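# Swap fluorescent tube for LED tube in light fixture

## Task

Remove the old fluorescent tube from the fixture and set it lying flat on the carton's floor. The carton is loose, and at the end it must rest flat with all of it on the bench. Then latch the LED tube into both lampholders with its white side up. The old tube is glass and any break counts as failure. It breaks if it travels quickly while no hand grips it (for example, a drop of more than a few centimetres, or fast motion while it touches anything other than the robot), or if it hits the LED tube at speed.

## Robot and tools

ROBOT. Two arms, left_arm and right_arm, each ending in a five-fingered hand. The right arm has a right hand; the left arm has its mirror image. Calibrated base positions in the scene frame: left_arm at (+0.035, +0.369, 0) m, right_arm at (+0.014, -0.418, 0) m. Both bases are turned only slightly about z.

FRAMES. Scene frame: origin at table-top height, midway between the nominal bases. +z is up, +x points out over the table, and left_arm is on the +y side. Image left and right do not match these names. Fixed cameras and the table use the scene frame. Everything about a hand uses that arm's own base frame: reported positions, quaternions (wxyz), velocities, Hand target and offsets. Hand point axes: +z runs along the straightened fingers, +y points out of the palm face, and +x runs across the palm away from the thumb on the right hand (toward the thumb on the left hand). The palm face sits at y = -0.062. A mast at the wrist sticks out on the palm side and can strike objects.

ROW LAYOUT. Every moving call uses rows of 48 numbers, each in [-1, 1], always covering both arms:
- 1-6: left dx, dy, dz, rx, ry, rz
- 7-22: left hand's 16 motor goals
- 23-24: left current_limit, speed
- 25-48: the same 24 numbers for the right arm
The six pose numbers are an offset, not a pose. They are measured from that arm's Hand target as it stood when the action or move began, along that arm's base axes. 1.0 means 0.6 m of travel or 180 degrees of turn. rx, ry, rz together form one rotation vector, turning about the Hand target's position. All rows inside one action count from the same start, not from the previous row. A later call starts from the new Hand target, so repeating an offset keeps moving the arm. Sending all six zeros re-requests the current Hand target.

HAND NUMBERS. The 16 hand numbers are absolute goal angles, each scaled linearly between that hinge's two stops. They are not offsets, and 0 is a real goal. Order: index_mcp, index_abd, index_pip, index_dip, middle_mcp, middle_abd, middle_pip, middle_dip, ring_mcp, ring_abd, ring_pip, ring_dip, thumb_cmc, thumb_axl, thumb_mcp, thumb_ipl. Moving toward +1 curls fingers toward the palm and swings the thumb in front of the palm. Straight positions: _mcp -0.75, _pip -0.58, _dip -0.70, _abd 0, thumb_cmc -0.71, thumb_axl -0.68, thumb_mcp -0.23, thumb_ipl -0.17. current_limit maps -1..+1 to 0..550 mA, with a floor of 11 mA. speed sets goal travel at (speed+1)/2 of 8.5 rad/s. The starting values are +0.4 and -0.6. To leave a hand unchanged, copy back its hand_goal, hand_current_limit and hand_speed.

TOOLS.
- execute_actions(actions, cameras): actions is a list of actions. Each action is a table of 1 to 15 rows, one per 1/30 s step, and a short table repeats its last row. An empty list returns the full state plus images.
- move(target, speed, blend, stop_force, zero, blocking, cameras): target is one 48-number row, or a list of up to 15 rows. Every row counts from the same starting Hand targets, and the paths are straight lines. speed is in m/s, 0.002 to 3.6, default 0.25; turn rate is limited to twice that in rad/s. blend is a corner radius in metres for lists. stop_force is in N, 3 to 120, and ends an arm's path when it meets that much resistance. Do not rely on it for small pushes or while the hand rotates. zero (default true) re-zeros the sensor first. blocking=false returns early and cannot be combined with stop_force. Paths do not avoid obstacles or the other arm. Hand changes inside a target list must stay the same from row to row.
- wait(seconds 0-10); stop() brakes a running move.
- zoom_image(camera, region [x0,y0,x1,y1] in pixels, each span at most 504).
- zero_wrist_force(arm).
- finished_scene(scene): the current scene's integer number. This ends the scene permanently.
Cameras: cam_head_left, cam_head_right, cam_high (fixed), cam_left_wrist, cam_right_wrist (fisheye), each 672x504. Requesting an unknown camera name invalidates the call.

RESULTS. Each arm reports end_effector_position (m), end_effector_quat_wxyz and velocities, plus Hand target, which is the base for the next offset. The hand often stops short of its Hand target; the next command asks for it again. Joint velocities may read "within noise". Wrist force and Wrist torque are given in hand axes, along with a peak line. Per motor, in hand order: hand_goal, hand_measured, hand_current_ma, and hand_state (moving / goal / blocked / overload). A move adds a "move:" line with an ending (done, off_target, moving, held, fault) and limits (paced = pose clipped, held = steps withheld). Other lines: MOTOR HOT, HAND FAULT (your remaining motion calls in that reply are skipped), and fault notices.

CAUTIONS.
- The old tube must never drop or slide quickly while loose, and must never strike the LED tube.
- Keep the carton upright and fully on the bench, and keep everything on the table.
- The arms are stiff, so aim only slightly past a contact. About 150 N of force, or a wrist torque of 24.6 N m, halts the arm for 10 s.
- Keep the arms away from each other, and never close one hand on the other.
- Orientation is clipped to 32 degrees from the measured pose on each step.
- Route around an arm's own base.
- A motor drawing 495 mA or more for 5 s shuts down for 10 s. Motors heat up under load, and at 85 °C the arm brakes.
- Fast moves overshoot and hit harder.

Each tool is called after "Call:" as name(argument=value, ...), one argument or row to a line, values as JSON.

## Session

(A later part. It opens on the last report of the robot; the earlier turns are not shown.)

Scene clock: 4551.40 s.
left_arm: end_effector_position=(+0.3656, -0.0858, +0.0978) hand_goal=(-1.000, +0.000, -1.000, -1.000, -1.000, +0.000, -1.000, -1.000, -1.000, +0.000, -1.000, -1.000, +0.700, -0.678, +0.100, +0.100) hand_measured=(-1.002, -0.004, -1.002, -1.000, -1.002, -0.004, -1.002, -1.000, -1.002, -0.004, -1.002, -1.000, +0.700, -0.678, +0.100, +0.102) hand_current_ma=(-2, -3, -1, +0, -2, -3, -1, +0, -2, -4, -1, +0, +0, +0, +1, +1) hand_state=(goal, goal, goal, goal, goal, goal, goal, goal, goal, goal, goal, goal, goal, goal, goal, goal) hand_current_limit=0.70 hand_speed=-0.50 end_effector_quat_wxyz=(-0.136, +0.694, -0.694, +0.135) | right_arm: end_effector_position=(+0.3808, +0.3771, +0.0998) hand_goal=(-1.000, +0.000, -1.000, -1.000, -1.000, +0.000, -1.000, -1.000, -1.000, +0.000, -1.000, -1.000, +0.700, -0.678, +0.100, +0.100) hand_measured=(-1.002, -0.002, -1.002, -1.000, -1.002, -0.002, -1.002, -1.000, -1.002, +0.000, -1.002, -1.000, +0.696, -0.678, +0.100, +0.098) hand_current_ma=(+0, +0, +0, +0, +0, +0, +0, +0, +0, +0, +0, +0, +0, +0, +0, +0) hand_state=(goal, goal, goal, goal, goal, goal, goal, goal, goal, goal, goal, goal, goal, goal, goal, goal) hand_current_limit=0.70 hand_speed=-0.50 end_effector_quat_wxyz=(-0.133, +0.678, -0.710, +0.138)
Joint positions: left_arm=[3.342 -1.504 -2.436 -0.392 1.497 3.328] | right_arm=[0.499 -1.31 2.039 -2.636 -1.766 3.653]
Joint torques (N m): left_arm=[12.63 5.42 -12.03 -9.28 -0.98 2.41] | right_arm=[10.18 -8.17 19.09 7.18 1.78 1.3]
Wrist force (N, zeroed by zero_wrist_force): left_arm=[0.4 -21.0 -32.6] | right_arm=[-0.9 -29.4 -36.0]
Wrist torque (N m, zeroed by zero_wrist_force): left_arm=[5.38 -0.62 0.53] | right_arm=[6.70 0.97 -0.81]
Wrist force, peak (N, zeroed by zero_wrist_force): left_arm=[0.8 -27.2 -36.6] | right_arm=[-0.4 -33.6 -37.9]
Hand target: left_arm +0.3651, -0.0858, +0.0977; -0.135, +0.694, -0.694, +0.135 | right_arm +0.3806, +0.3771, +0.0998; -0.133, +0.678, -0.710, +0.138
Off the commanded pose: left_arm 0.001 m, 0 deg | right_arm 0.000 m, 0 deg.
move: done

Call:
wait(
  seconds=0.1,
  cameras=["cam_right_wrist"],
)

Call:
zoom_image(
  camera="cam_right_wrist",
  region=[110, 90, 170, 170],
)

Scene clock: 4571.13 s.
left_arm: end_effector_position=(+0.3655, -0.0858, +0.0978) hand_goal=(-1.000, +0.000, -1.000, -1.000, -1.000, +0.000, -1.000, -1.000, -1.000, +0.000, -1.000, -1.000, +0.700, -0.678, +0.100, +0.100) hand_measured=(-1.002, -0.004, -1.002, -1.000, -1.002, -0.004, -1.002, -1.000, -1.002, -0.004, -1.002, -1.000, +0.700, -0.678, +0.100, +0.102) hand_current_ma=(-2, -3, -1, +0, -2, -3, -1, +0, -2, -4, -1, +0, +0, +0, +1, +1) hand_state=(goal, goal, goal, goal, goal, goal, goal, goal, goal, goal, goal, goal, goal, goal, goal, goal) hand_current_limit=0.70 hand_speed=-0.50 end_effector_quat_wxyz=(-0.136, +0.694, -0.694, +0.136) | right_arm: end_effector_position=(+0.3807, +0.3771, +0.0998) hand_goal=(-1.000, +0.000, -1.000, -1.000, -1.000, +0.000, -1.000, -1.000, -1.000, +0.000, -1.000, -1.000, +0.700, -0.678, +0.100, +0.100) hand_measured=(-1.002, -0.002, -1.002, -1.000, -1.002, -0.002, -1.002, -1.000, -1.002, +0.000, -1.002, -1.000, +0.696, -0.678, +0.100, +0.098) hand_current_ma=(+0, +0, +0, +0, +0, +0, +0, +0, +0, +0, +0, +0, +0, +0, +0, +0) hand_state=(goal, goal, goal, goal, goal, goal, goal, goal, goal, goal, goal, goal, goal, goal, goal, goal) hand_current_limit=0.70 hand_speed=-0.50 end_effector_quat_wxyz=(-0.133, +0.678, -0.710, +0.138)
Joint positions: left_arm=[3.342 -1.504 -2.436 -0.392 1.497 3.328] | right_arm=[0.499 -1.31 2.04 -2.636 -1.766 3.653]
Joint torques (N m): left_arm=[11.06 4.13 -10.84 -9.24 -0.87 2.45] | right_arm=[10.32 -7.74 19.14 7.33 1.93 1.33]
Wrist force (N, zeroed by zero_wrist_force): left_arm=[0.3 -20.6 -32.6] | right_arm=[-1.0 -29.4 -36.1]
Wrist torque (N m, zeroed by zero_wrist_force): left_arm=[5.38 -0.60 0.51] | right_arm=[6.76 0.98 -0.82]
Wrist force, peak (N, zeroed by zero_wrist_force): left_arm=[0.3 -21.0 -32.8] | right_arm=[-0.8 -30.0 -36.2]
Hand target: left_arm +0.3651, -0.0858, +0.0977; -0.135, +0.694, -0.694, +0.135 | right_arm +0.3806, +0.3771, +0.0998; -0.133, +0.678, -0.710, +0.138
Off the commanded pose: left_arm 0.000 m, 0 deg | right_arm 0.000 m, 0 deg.
wait: 0.10 s; at rest from the start
camera_calibration:
cam_right_wrist: T_world_to_cam=[[-0.534606, 0.819932, -0.204714, -0.0529158], [0.268807, 0.394637, 0.878638, -0.386254], [0.801211, 0.414697, -0.431378, -0.288081], [0, 0, 0, 1]] pos_world=[0.306352, 0.315284, 0.204273]
Images, in order (width x height): cam_right_wrist 672x504.

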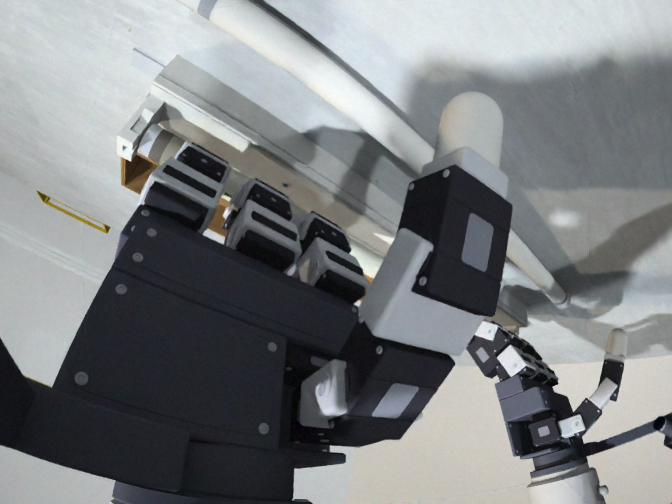

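Scaled by 6.300 from the camera's 672x504 image, which has a finer 960x720 frame.

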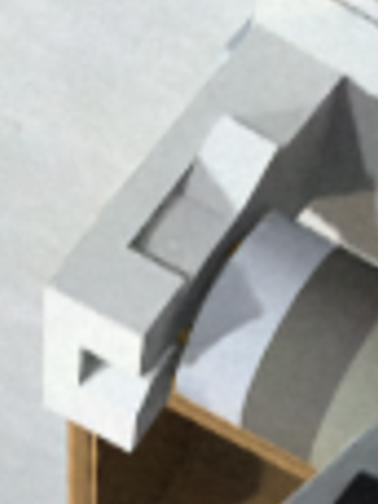

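Call:
move(
  target=[-0.0067,0,-0.0008,0,0,0,-1,0,-1,-1,-1,0,-1,-1,-1,0,-1,-1,0.7,-0.678,0.1,0.1,0.7,-0.5,-0.0067,0,-0.0008,0,0,0,-1,0,-1,-1,-1,0,-1,-1,-1,0,-1,-1,0.7,-0.678,0.1,0.1,0.7,-0.5],
  speed=0.015,
  cameras=["cam_right_wrist"],
)

Call:
zoom_image(
  camera="cam_right_wrist",
  region=[110, 90, 170, 170],
)

Scene clock: 4593.83 s.
left_arm: end_effector_position=(+0.3617, -0.0857, +0.0974) hand_goal=(-1.000, +0.000, -1.000, -1.000, -1.000, +0.000, -1.000, -1.000, -1.000, +0.000, -1.000, -1.000, +0.700, -0.678, +0.100, +0.100) hand_measured=(-1.002, -0.004, -1.002, -1.000, -1.002, -0.004, -1.002, -1.000, -1.002, -0.004, -1.002, -1.000, +0.700, -0.678, +0.100, +0.102) hand_current_ma=(-2, -3, -1, +0, -2, -3, -1, +0, -2, -4, -1, +0, +0, +0, +1, +1) hand_state=(goal, goal, goal, goal, goal, goal, goal, goal, goal, goal, goal, goal, goal, goal, goal, goal) hand_current_limit=0.70 hand_speed=-0.50 end_effector_quat_wxyz=(-0.136, +0.694, -0.694, +0.136) end_effector_velocity=(+0.000, +0.000, +0.000) end_effector_angular_velocity=(+0.001, -0.005, -0.001) | right_arm: end_effector_position=(+0.3772, +0.3774, +0.0996) hand_goal=(-1.000, +0.000, -1.000, -1.000, -1.000, +0.000, -1.000, -1.000, -1.000, +0.000, -1.000, -1.000, +0.700, -0.678, +0.100, +0.100) hand_measured=(-1.002, -0.002, -1.002, -1.000, -1.002, -0.002, -1.002, -1.000, -1.002, -0.002, -1.002, -1.000, +0.698, -0.678, +0.100, +0.098) hand_current_ma=(+0, +0, +0, +0, +0, +0, +0, +0, +0, +0, +0, +0, +0, +0, +0, +0) hand_state=(goal, goal, goal, goal, goal, goal, goal, goal, goal, goal, goal, goal, goal, goal, goal, goal) hand_current_limit=0.70 hand_speed=-0.50 end_effector_quat_wxyz=(-0.134, +0.678, -0.710, +0.139)
Joint positions: left_arm=[3.344 -1.495 -2.446 -0.391 1.496 3.33] | right_arm=[0.503 -1.315 2.048 -2.641 -1.767 3.657]
Joint velocities: left_arm=[0.001 0.003 -0.003 0.005 -0.001 0.002] | right_arm=[within noise]
Joint torques (N m): left_arm=[9.37 6.73 -21.07 -9.08 0.23 2.34] | right_arm=[17.45 -13.82 21.56 8.64 3.42 1.46]
Wrist force (N, zeroed by zero_wrist_force): left_arm=[0.2 -43.2 -17.6] | right_arm=[-0.7 -43.0 -19.0]
Wrist torque (N m, zeroed by zero_wrist_force): left_arm=[4.86 -0.31 0.96] | right_arm=[5.46 0.48 -1.29]
Wrist force, peak (N, zeroed by zero_wrist_force): left_arm=[0.3 -42.9 -18.7] | right_arm=[-0.9 -29.7 -37.7]
Hand target: left_arm +0.3611, -0.0858, +0.0972; -0.135, +0.694, -0.694, +0.135 | right_arm +0.3766, +0.3771, +0.0993; -0.133, +0.678, -0.710, +0.138
Off the commanded pose: left_arm 0.001 m, 0 deg | right_arm 0.001 m, 0 deg.
move: done
camera_calibration:
cam_right_wrist: T_world_to_cam=[[-0.534187, 0.820166, -0.204871, -0.0551744], [0.267011, 0.393635, 0.879634, -0.384311], [0.802091, 0.415186, -0.429268, -0.286262], [0, 0, 0, 1]] pos_world=[0.30275, 0.315383, 0.203867]
Images, in order (width x height): cam_right_wrist 672x504.

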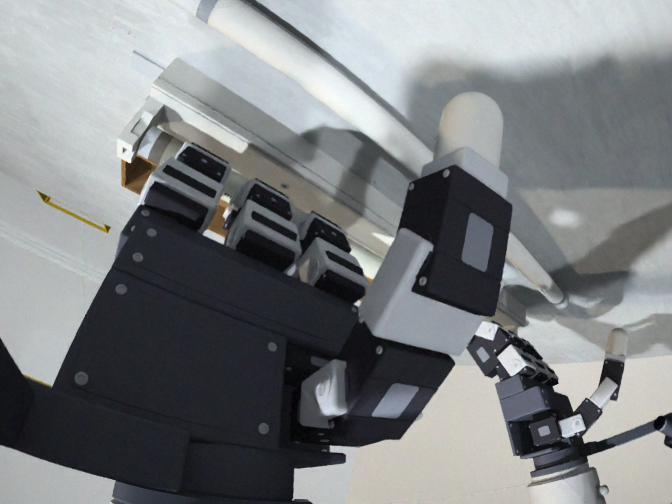

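Scaled by 6.300 from the camera's 672x504 image, which has a finer 960x720 frame.

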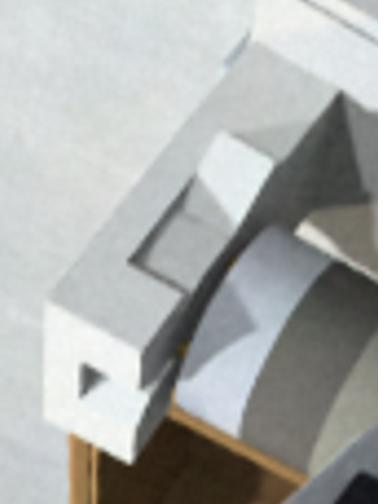

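Call:
move(
  target=[
    [0.005,0,0.06,0,0,0,-1,0,-1,-1,-1,0,-1,-1,-1,0,-1,-1,0.7,-0.678,0.1,0.1,0.7,-0.5,0.005,0,0.06,0,0,0,-1,0,-1,-1,-1,0,-1,-1,-1,0,-1,-1,0.7,-0.678,0.1,0.1,0.7,-0.5],
    [0,0,0.16,0,0,0,-0.98,0,0.5,-0.35,-0.98,0,0.5,-0.35,-0.98,0,0.5,-0.35,0.7,-0.678,0.1,0.1,0.2,-0.4,0,0,0.16,0,0,0,-0.98,0,0.5,-0.35,-0.98,0,0.5,-0.35,-0.98,0,0.5,-0.35,0.7,-0.678,0.1,0.1,0.2,-0.4],
    [0.2315,0,0.107,0,-0.1556,0,-0.98,0,0.5,-0.35,-0.98,0,0.5,-0.35,-0.98,0,0.5,-0.35,0.7,-0.678,0.1,0.1,0.2,-0.4,0.2317,0,0.108,-0.007,-0.1556,0,-0.98,0,0.5,-0.35,-0.98,0,0.5,-0.35,-0.98,0,0.5,-0.35,0.7,-0.678,0.1,0.1,0.2,-0.4],
  ],
  speed=[0.04,0.15,0.15],
  cameras=["cam_left_wrist","cam_right_wrist"],
)

Scene clock: 4653.70 s.
left_arm: end_effector_position=(+0.5000, -0.0858, +0.1614) hand_goal=(-0.980, +0.000, +0.500, -0.350, -0.980, +0.000, +0.500, -0.350, -0.980, +0.000, +0.500, -0.350, +0.700, -0.678, +0.100, +0.100) hand_measured=(-0.976, -0.002, +0.496, -0.352, -0.976, -0.002, +0.496, -0.352, -0.974, -0.004, +0.496, -0.354, +0.700, -0.678, +0.100, +0.102) hand_current_ma=(+5, -2, -3, -3, +5, -2, -3, -3, +6, -2, -3, -3, +0, +0, +1, +1) hand_state=(goal, goal, goal, goal, goal, goal, goal, goal, goal, goal, goal, goal, goal, goal, goal, goal) hand_current_limit=0.20 hand_speed=-0.40 end_effector_quat_wxyz=(-0.299, +0.641, -0.641, +0.299) | right_arm: end_effector_position=(+0.5156, +0.3771, +0.1641) hand_goal=(-0.980, +0.000, +0.500, -0.350, -0.980, +0.000, +0.500, -0.350, -0.980, +0.000, +0.500, -0.350, +0.700, -0.678, +0.100, +0.100) hand_measured=(-0.976, -0.002, +0.498, -0.354, -0.976, -0.002, +0.498, -0.354, -0.974, -0.004, +0.496, -0.352, +0.698, -0.678, +0.100, +0.098) hand_current_ma=(+1, +0, +0, +0, +1, +0, +0, +0, +1, +0, +0, +0, +0, +0, +0, +0) hand_state=(goal, goal, goal, goal, goal, goal, goal, goal, goal, goal, goal, goal, goal, goal, goal, goal) hand_current_limit=0.20 hand_speed=-0.40 end_effector_quat_wxyz=(-0.293, +0.626, -0.655, +0.306)
Joint positions: left_arm=[3.331 -1.64 -2.328 0.12 1.427 3.264] | right_arm=[0.488 -1.213 1.923 -3.082 -1.97 3.504]
Joint torques (N m): left_arm=[-11.98 12.02 23.98 5.54 -2.46 -2.4] | right_arm=[-8.02 -27.7 -30.74 -4.11 -2.78 -1.17]
Wrist force (N, zeroed by zero_wrist_force): left_arm=[-0.1 0.2 -0.3] | right_arm=[-0.6 -0.2 0.1]
Wrist torque (N m, zeroed by zero_wrist_force): left_arm=[0.06 0.01 0.10] | right_arm=[0.25 0.12 0.07]
Wrist force, peak (N, zeroed by zero_wrist_force): left_arm=[0.2 -41.9 -19.7] | right_arm=[-0.5 -41.7 -21.1]
Hand target: left_arm +0.5000, -0.0858, +0.1614; -0.299, +0.641, -0.641, +0.299 | right_arm +0.5156, +0.3771, +0.1641; -0.293, +0.626, -0.655, +0.306
Off the commanded pose: left_arm 0.000 m, 0 deg | right_arm 0.000 m, 0 deg.
move: done
camera_calibration:
cam_left_wrist: T_world_to_cam=[[0.430682, 0.75918, 0.488015, -0.256367], [-0.241954, -0.423814, 0.872835, -0.10353], [0.869466, -0.493991, 0.00115755, -0.355103], [0, 0, 0, 1]] pos_world=[0.394113, -0.0246665, 0.215886]
cam_right_wrist: T_world_to_cam=[[-0.371693, 0.81257, -0.448971, -0.00872883], [-0.172662, 0.414673, 0.893439, -0.261418], [0.912158, 0.409605, -0.0138312, -0.492193], [0, 0, 0, 1]] pos_world=[0.400576, 0.317101, 0.222835]
Images, in order (width x height): cam_left_wrist 672x504, cam_right_wrist 672x504.

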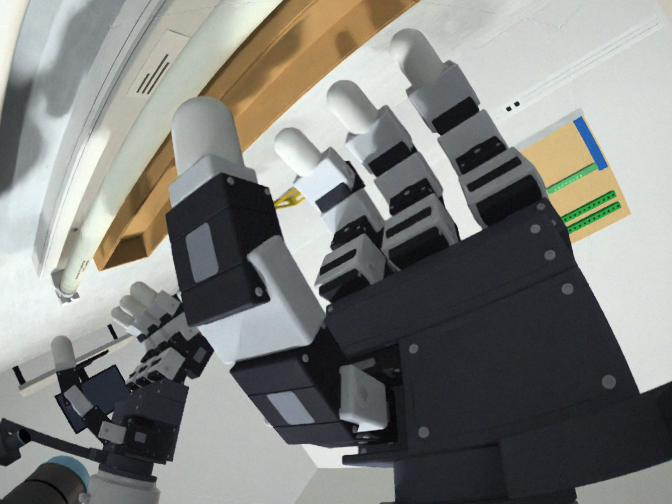

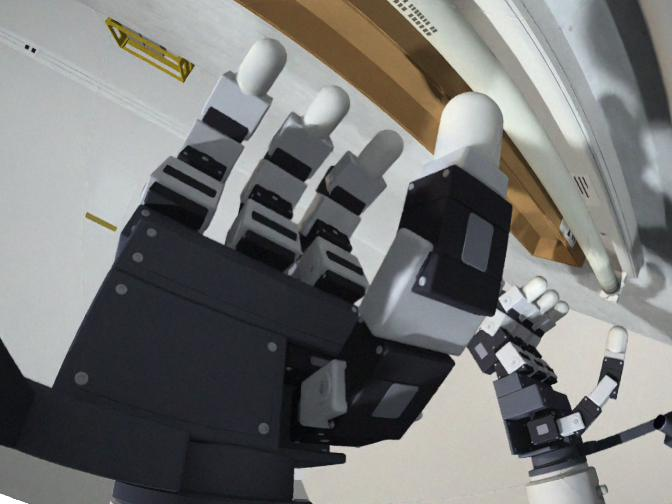

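Call:
zoom_image(
  camera="cam_right_wrist",
  region=[370, 0, 470, 60],
)

Call:
move(
  target=[
    [0,0,-0.12,0,0,0,-0.98,0,0.5,-0.35,-0.98,0,0.5,-0.35,-0.98,0,0.5,-0.35,0.7,-0.678,0.1,0.1,0.2,-0.8,0,0,-0.12,0,0,0,-0.98,0,0.5,-0.35,-0.98,0,0.5,-0.35,-0.98,0,0.5,-0.35,0.7,-0.678,0.1,0.1,0.2,-0.8],
    [0,0,-0.1667,0,0,0,-0.98,0,0.5,-0.35,-0.98,0,0.5,-0.35,-0.98,0,0.5,-0.35,0.7,-0.678,0.1,0.1,0.2,-0.8,0,0,-0.1667,0,0,0,-0.98,0,0.5,-0.35,-0.98,0,0.5,-0.35,-0.98,0,0.5,-0.35,0.7,-0.678,0.1,0.1,0.2,-0.8],
  ],
  speed=[0.1,0.04],
)

Call:
move(
  target=[0,0,0,0,0,0,-0.89,0,0.64,-0.35,-0.89,0,0.64,-0.35,-0.89,0,0.64,-0.35,0.7,-0.678,0.30,0.16,0.2,-0.8,0,0,0,0,0,0,-0.89,0,0.64,-0.35,-0.89,0,0.64,-0.35,-0.89,0,0.64,-0.35,0.7,-0.678,0.30,0.16,0.2,-0.8],
)

Call:
move(
  target=[0,0,0,0,0,0,-0.84,0,0.82,-0.27,-0.84,0,0.82,-0.27,-0.89,0,0.75,-0.3,0.7,-0.678,0.47,0.18,0.6,-0.8,0,0,0,0,0,0,-0.84,0,0.82,-0.27,-0.84,0,0.82,-0.27,-0.89,0,0.75,-0.3,0.7,-0.678,0.47,0.18,0.6,-0.8],
  cameras=["cam_left_wrist","cam_right_wrist"],
)

Scaled by 5.040 from the camera's 672x504 image, which has a finer 960x720 frame.

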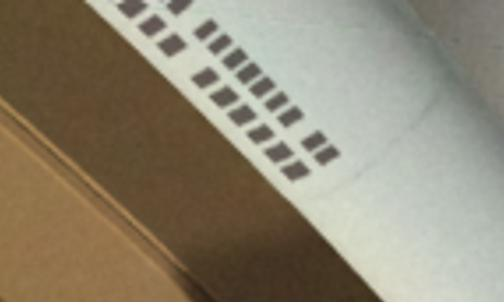

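Scene clock: 4687.10 s.
left_arm: end_effector_position=(+0.5009, -0.0857, +0.0627) hand_goal=(-0.980, +0.000, +0.500, -0.350, -0.980, +0.000, +0.500, -0.350, -0.980, +0.000, +0.500, -0.350, +0.700, -0.678, +0.100, +0.100) hand_measured=(-0.998, -0.002, +0.532, -0.314, -1.000, -0.002, +0.530, -0.310, -1.000, -0.004, +0.528, -0.304, +0.700, -0.678, +0.100, +0.102) hand_current_ma=(-36, -2, +67, +83, -37, -2, +64, +93, -38, -2, +56, +114, +0, +0, +1, +1) hand_state=(goal, goal, blocked, blocked, goal, goal, blocked, blocked, goal, goal, blocked, blocked, goal, goal, goal, goal) hand_current_limit=0.20 hand_speed=-0.80 end_effector_quat_wxyz=(-0.302, +0.639, -0.640, +0.301) | right_arm: end_effector_position=(+0.5157, +0.3771, +0.0643) hand_goal=(-0.980, +0.000, +0.500, -0.350, -0.980, +0.000, +0.500, -0.350, -0.980, +0.000, +0.500, -0.350, +0.700, -0.678, +0.100, +0.100) hand_measured=(-1.000, +0.000, +0.522, -0.300, -1.000, +0.000, +0.522, -0.304, -0.998, -0.002, +0.494, -0.348, +0.698, -0.678, +0.100, +0.098) hand_current_ma=(-12, +0, +12, +56, -12, +0, +13, +50, -9, +0, -1, +0, +0, +0, +0, +0) hand_state=(blocked, goal, blocked, blocked, goal, goal, blocked, blocked, goal, goal, goal, goal, goal, goal, goal, goal) hand_current_limit=0.20 hand_speed=-0.80 end_effector_quat_wxyz=(-0.294, +0.626, -0.655, +0.306)
Joint positions: left_arm=[3.331 -1.924 -2.401 0.484 1.427 3.264] | right_arm=[0.488 -1.025 1.983 -3.331 -1.971 3.504]
Joint torques (N m): left_arm=[-9.22 -9.8 -22.1 -8.58 2.2 -0.03] | right_arm=[7.04 2.43 24.05 8.2 3.34 -0.18]
Wrist force (N, zeroed by zero_wrist_force): left_arm=[4.3 -52.5 -20.6] | right_arm=[1.8 -50.7 -15.7]
Wrist torque (N m, zeroed by zero_wrist_force): left_arm=[2.17 -0.24 1.60] | right_arm=[2.73 0.15 0.02]
Wrist force, peak (N, zeroed by zero_wrist_force): left_arm=[4.3 -52.5 -20.6] | right_arm=[1.8 -50.7 -15.7]
Hand target: left_arm +0.5000, -0.0858, +0.0614; -0.299, +0.641, -0.641, +0.299 | right_arm +0.5156, +0.3771, +0.0641; -0.293, +0.626, -0.655, +0.306
Off the commanded pose: left_arm 0.002 m, 0 deg | right_arm 0.000 m, 0 deg.
move: done

Scene clock: 4687.73 s.
left_arm: end_effector_position=(+0.5011, -0.0856, +0.0629) hand_goal=(-0.890, +0.000, +0.640, -0.350, -0.890, +0.000, +0.640, -0.350, -0.890, +0.000, +0.640, -0.350, +0.700, -0.678, +0.300, +0.160) hand_measured=(-0.998, -0.002, +0.564, -0.346, -0.998, -0.002, +0.562, -0.342, -0.998, -0.004, +0.556, -0.334, +0.700, -0.678, +0.296, +0.158) hand_current_ma=(-330, -2, -220, +3, -330, -2, -230, +11, -330, -2, -248, +27, +0, +0, -5, -4) hand_state=(blocked, goal, blocked, goal, blocked, goal, blocked, goal, blocked, goal, blocked, goal, goal, goal, goal, goal) hand_current_limit=0.20 hand_speed=-0.80 end_effector_quat_wxyz=(-0.303, +0.639, -0.640, +0.301) | right_arm: end_effector_position=(+0.5159, +0.3772, +0.0645) hand_goal=(-0.890, +0.000, +0.640, -0.350, -0.890, +0.000, +0.640, -0.350, -0.890, +0.000, +0.640, -0.350, +0.700, -0.678, +0.300, +0.160) hand_measured=(-0.998, +0.000, +0.548, -0.328, -0.998, +0.000, +0.552, -0.334, -0.996, -0.002, +0.528, -0.370, +0.698, -0.678, +0.296, +0.158) hand_current_ma=(-239, +0, -162, +13, -238, +0, -153, +8, -234, +0, -234, -10, +0, +0, -1, -1) hand_state=(blocked, goal, blocked, blocked, blocked, goal, blocked, goal, blocked, goal, blocked, goal, goal, goal, goal, goal) hand_current_limit=0.20 hand_speed=-0.80 end_effector_quat_wxyz=(-0.294, +0.625, -0.655, +0.306)
Joint positions: left_arm=[3.331 -1.924 -2.401 0.486 1.427 3.264] | right_arm=[0.488 -1.025 1.983 -3.333 -1.971 3.504]
Joint torques (N m): left_arm=[-6.96 -9.94 -25.05 -9.18 2.45 -2.3] | right_arm=[8.82 0.92 26.43 8.46 6.79 -1.46]
Wrist force (N, zeroed by zero_wrist_force): left_arm=[4.8 -56.3 -8.9] | right_arm=[2.1 -54.4 -5.3]
Wrist torque (N m, zeroed by zero_wrist_force): left_arm=[2.20 0.06 1.62] | right_arm=[2.78 0.11 -0.25]
Wrist force, peak (N, zeroed by zero_wrist_force): left_arm=[4.8 -56.3 -8.9] | right_arm=[2.3 -54.4 -5.4]
Hand target: left_arm +0.5000, -0.0858, +0.0614; -0.299, +0.641, -0.641, +0.299 | right_arm +0.5156, +0.3771, +0.0641; -0.293, +0.626, -0.655, +0.306
Off the commanded pose: left_arm 0.002 m, 0 deg | right_arm 0.001 m, 0 deg.
move: done

Scene clock: 4688.23 s.
left_arm: end_effector_position=(+0.4999, -0.0858, +0.0612) hand_goal=(-0.840, +0.000, +0.820, -0.270, -0.840, +0.000, +0.820, -0.270, -0.890, +0.000, +0.750, -0.300, +0.700, -0.678, +0.470, +0.180) hand_measured=(-0.942, -0.002, +0.674, -0.290, -0.924, -0.002, +0.658, -0.298, -0.940, -0.002, +0.668, -0.318, +0.700, -0.678, +0.380, +0.168) hand_current_ma=(-355, -2, -440, -35, -274, -2, -440, -55, -135, -2, -244, -32, +0, +0, -390, -25) hand_state=(blocked, goal, blocked, goal, blocked, goal, blocked, blocked, blocked, goal, blocked, goal, goal, goal, blocked, goal) hand_current_limit=0.60 hand_speed=-0.80 end_effector_quat_wxyz=(-0.299, +0.641, -0.641, +0.299) | right_arm: end_effector_position=(+0.5159, +0.3772, +0.0644) hand_goal=(-0.840, +0.000, +0.820, -0.270, -0.840, +0.000, +0.820, -0.270, -0.890, +0.000, +0.750, -0.300, +0.700, -0.678, +0.470, +0.180) hand_measured=(-0.926, +0.000, +0.666, -0.312, -0.996, +0.000, +0.556, -0.322, -0.996, -0.002, +0.538, -0.360, +0.698, -0.678, +0.368, +0.170) hand_current_ma=(-164, +0, -404, -40, -440, +0, -440, -59, -234, +0, -440, -76, +0, +0, -314, -5) hand_state=(blocked, goal, blocked, blocked, blocked, goal, blocked, blocked, blocked, goal, blocked, blocked, goal, goal, blocked, goal) hand_current_limit=0.60 hand_speed=-0.80 end_effector_quat_wxyz=(-0.294, +0.625, -0.655, +0.306)
Joint positions: left_arm=[3.331 -1.924 -2.401 0.478 1.427 3.264] | right_arm=[0.488 -1.024 1.983 -3.333 -1.97 3.504]
Joint torques (N m): left_arm=[-5.76 32.3 12.12 -0.33 0.33 2.46] | right_arm=[11.05 -19.06 11.99 8.55 4.89 1.31]
Wrist force (N, zeroed by zero_wrist_force): left_arm=[-1.3 -9.8 4.4] | right_arm=[0.3 -47.7 -0.2]
Wrist torque (N m, zeroed by zero_wrist_force): left_arm=[0.00 0.14 0.30] | right_arm=[2.33 0.11 -1.55]
Wrist force, peak (N, zeroed by zero_wrist_force): left_arm=[4.5 -55.4 -7.6] | right_arm=[2.3 -54.8 -1.4]
Hand target: left_arm +0.5000, -0.0858, +0.0614; -0.299, +0.641, -0.641, +0.299 | right_arm +0.5156, +0.3771, +0.0641; -0.293, +0.626, -0.655, +0.306
Off the commanded pose: left_arm 0.000 m, 0 deg | right_arm 0.000 m, 0 deg.
move: done
camera_calibration:
cam_left_wrist: T_world_to_cam=[[0.430695, 0.759248, 0.487897, -0.207382], [-0.241685, -0.423831, 0.872901, -0.0162276], [0.869534, -0.493872, 0.000957424, -0.355037], [0, 0, 0, 1]] pos_world=[0.394113, -0.0247662, 0.115686]
cam_right_wrist: T_world_to_cam=[[-0.370759, 0.813031, -0.448908, -0.0541646], [-0.174705, 0.413672, 0.893506, -0.170947], [0.912149, 0.409702, -0.0113316, -0.494133], [0, 0, 0, 1]] pos_world=[0.400776, 0.3172, 0.122828]
Images, in order (width x height): cam_left_wrist 672x504, cam_right_wrist 672x504.

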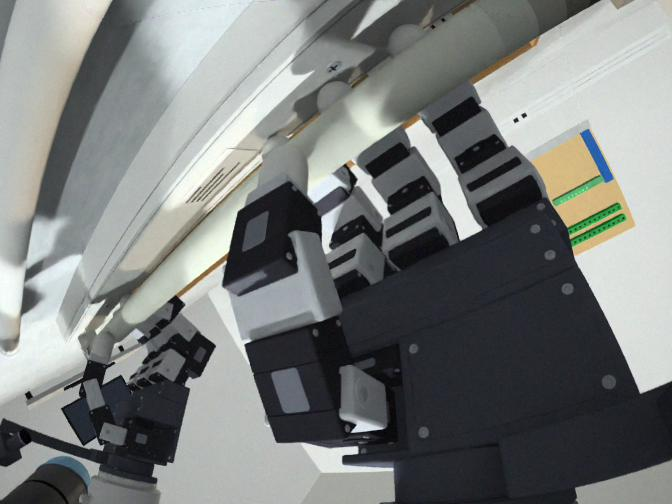

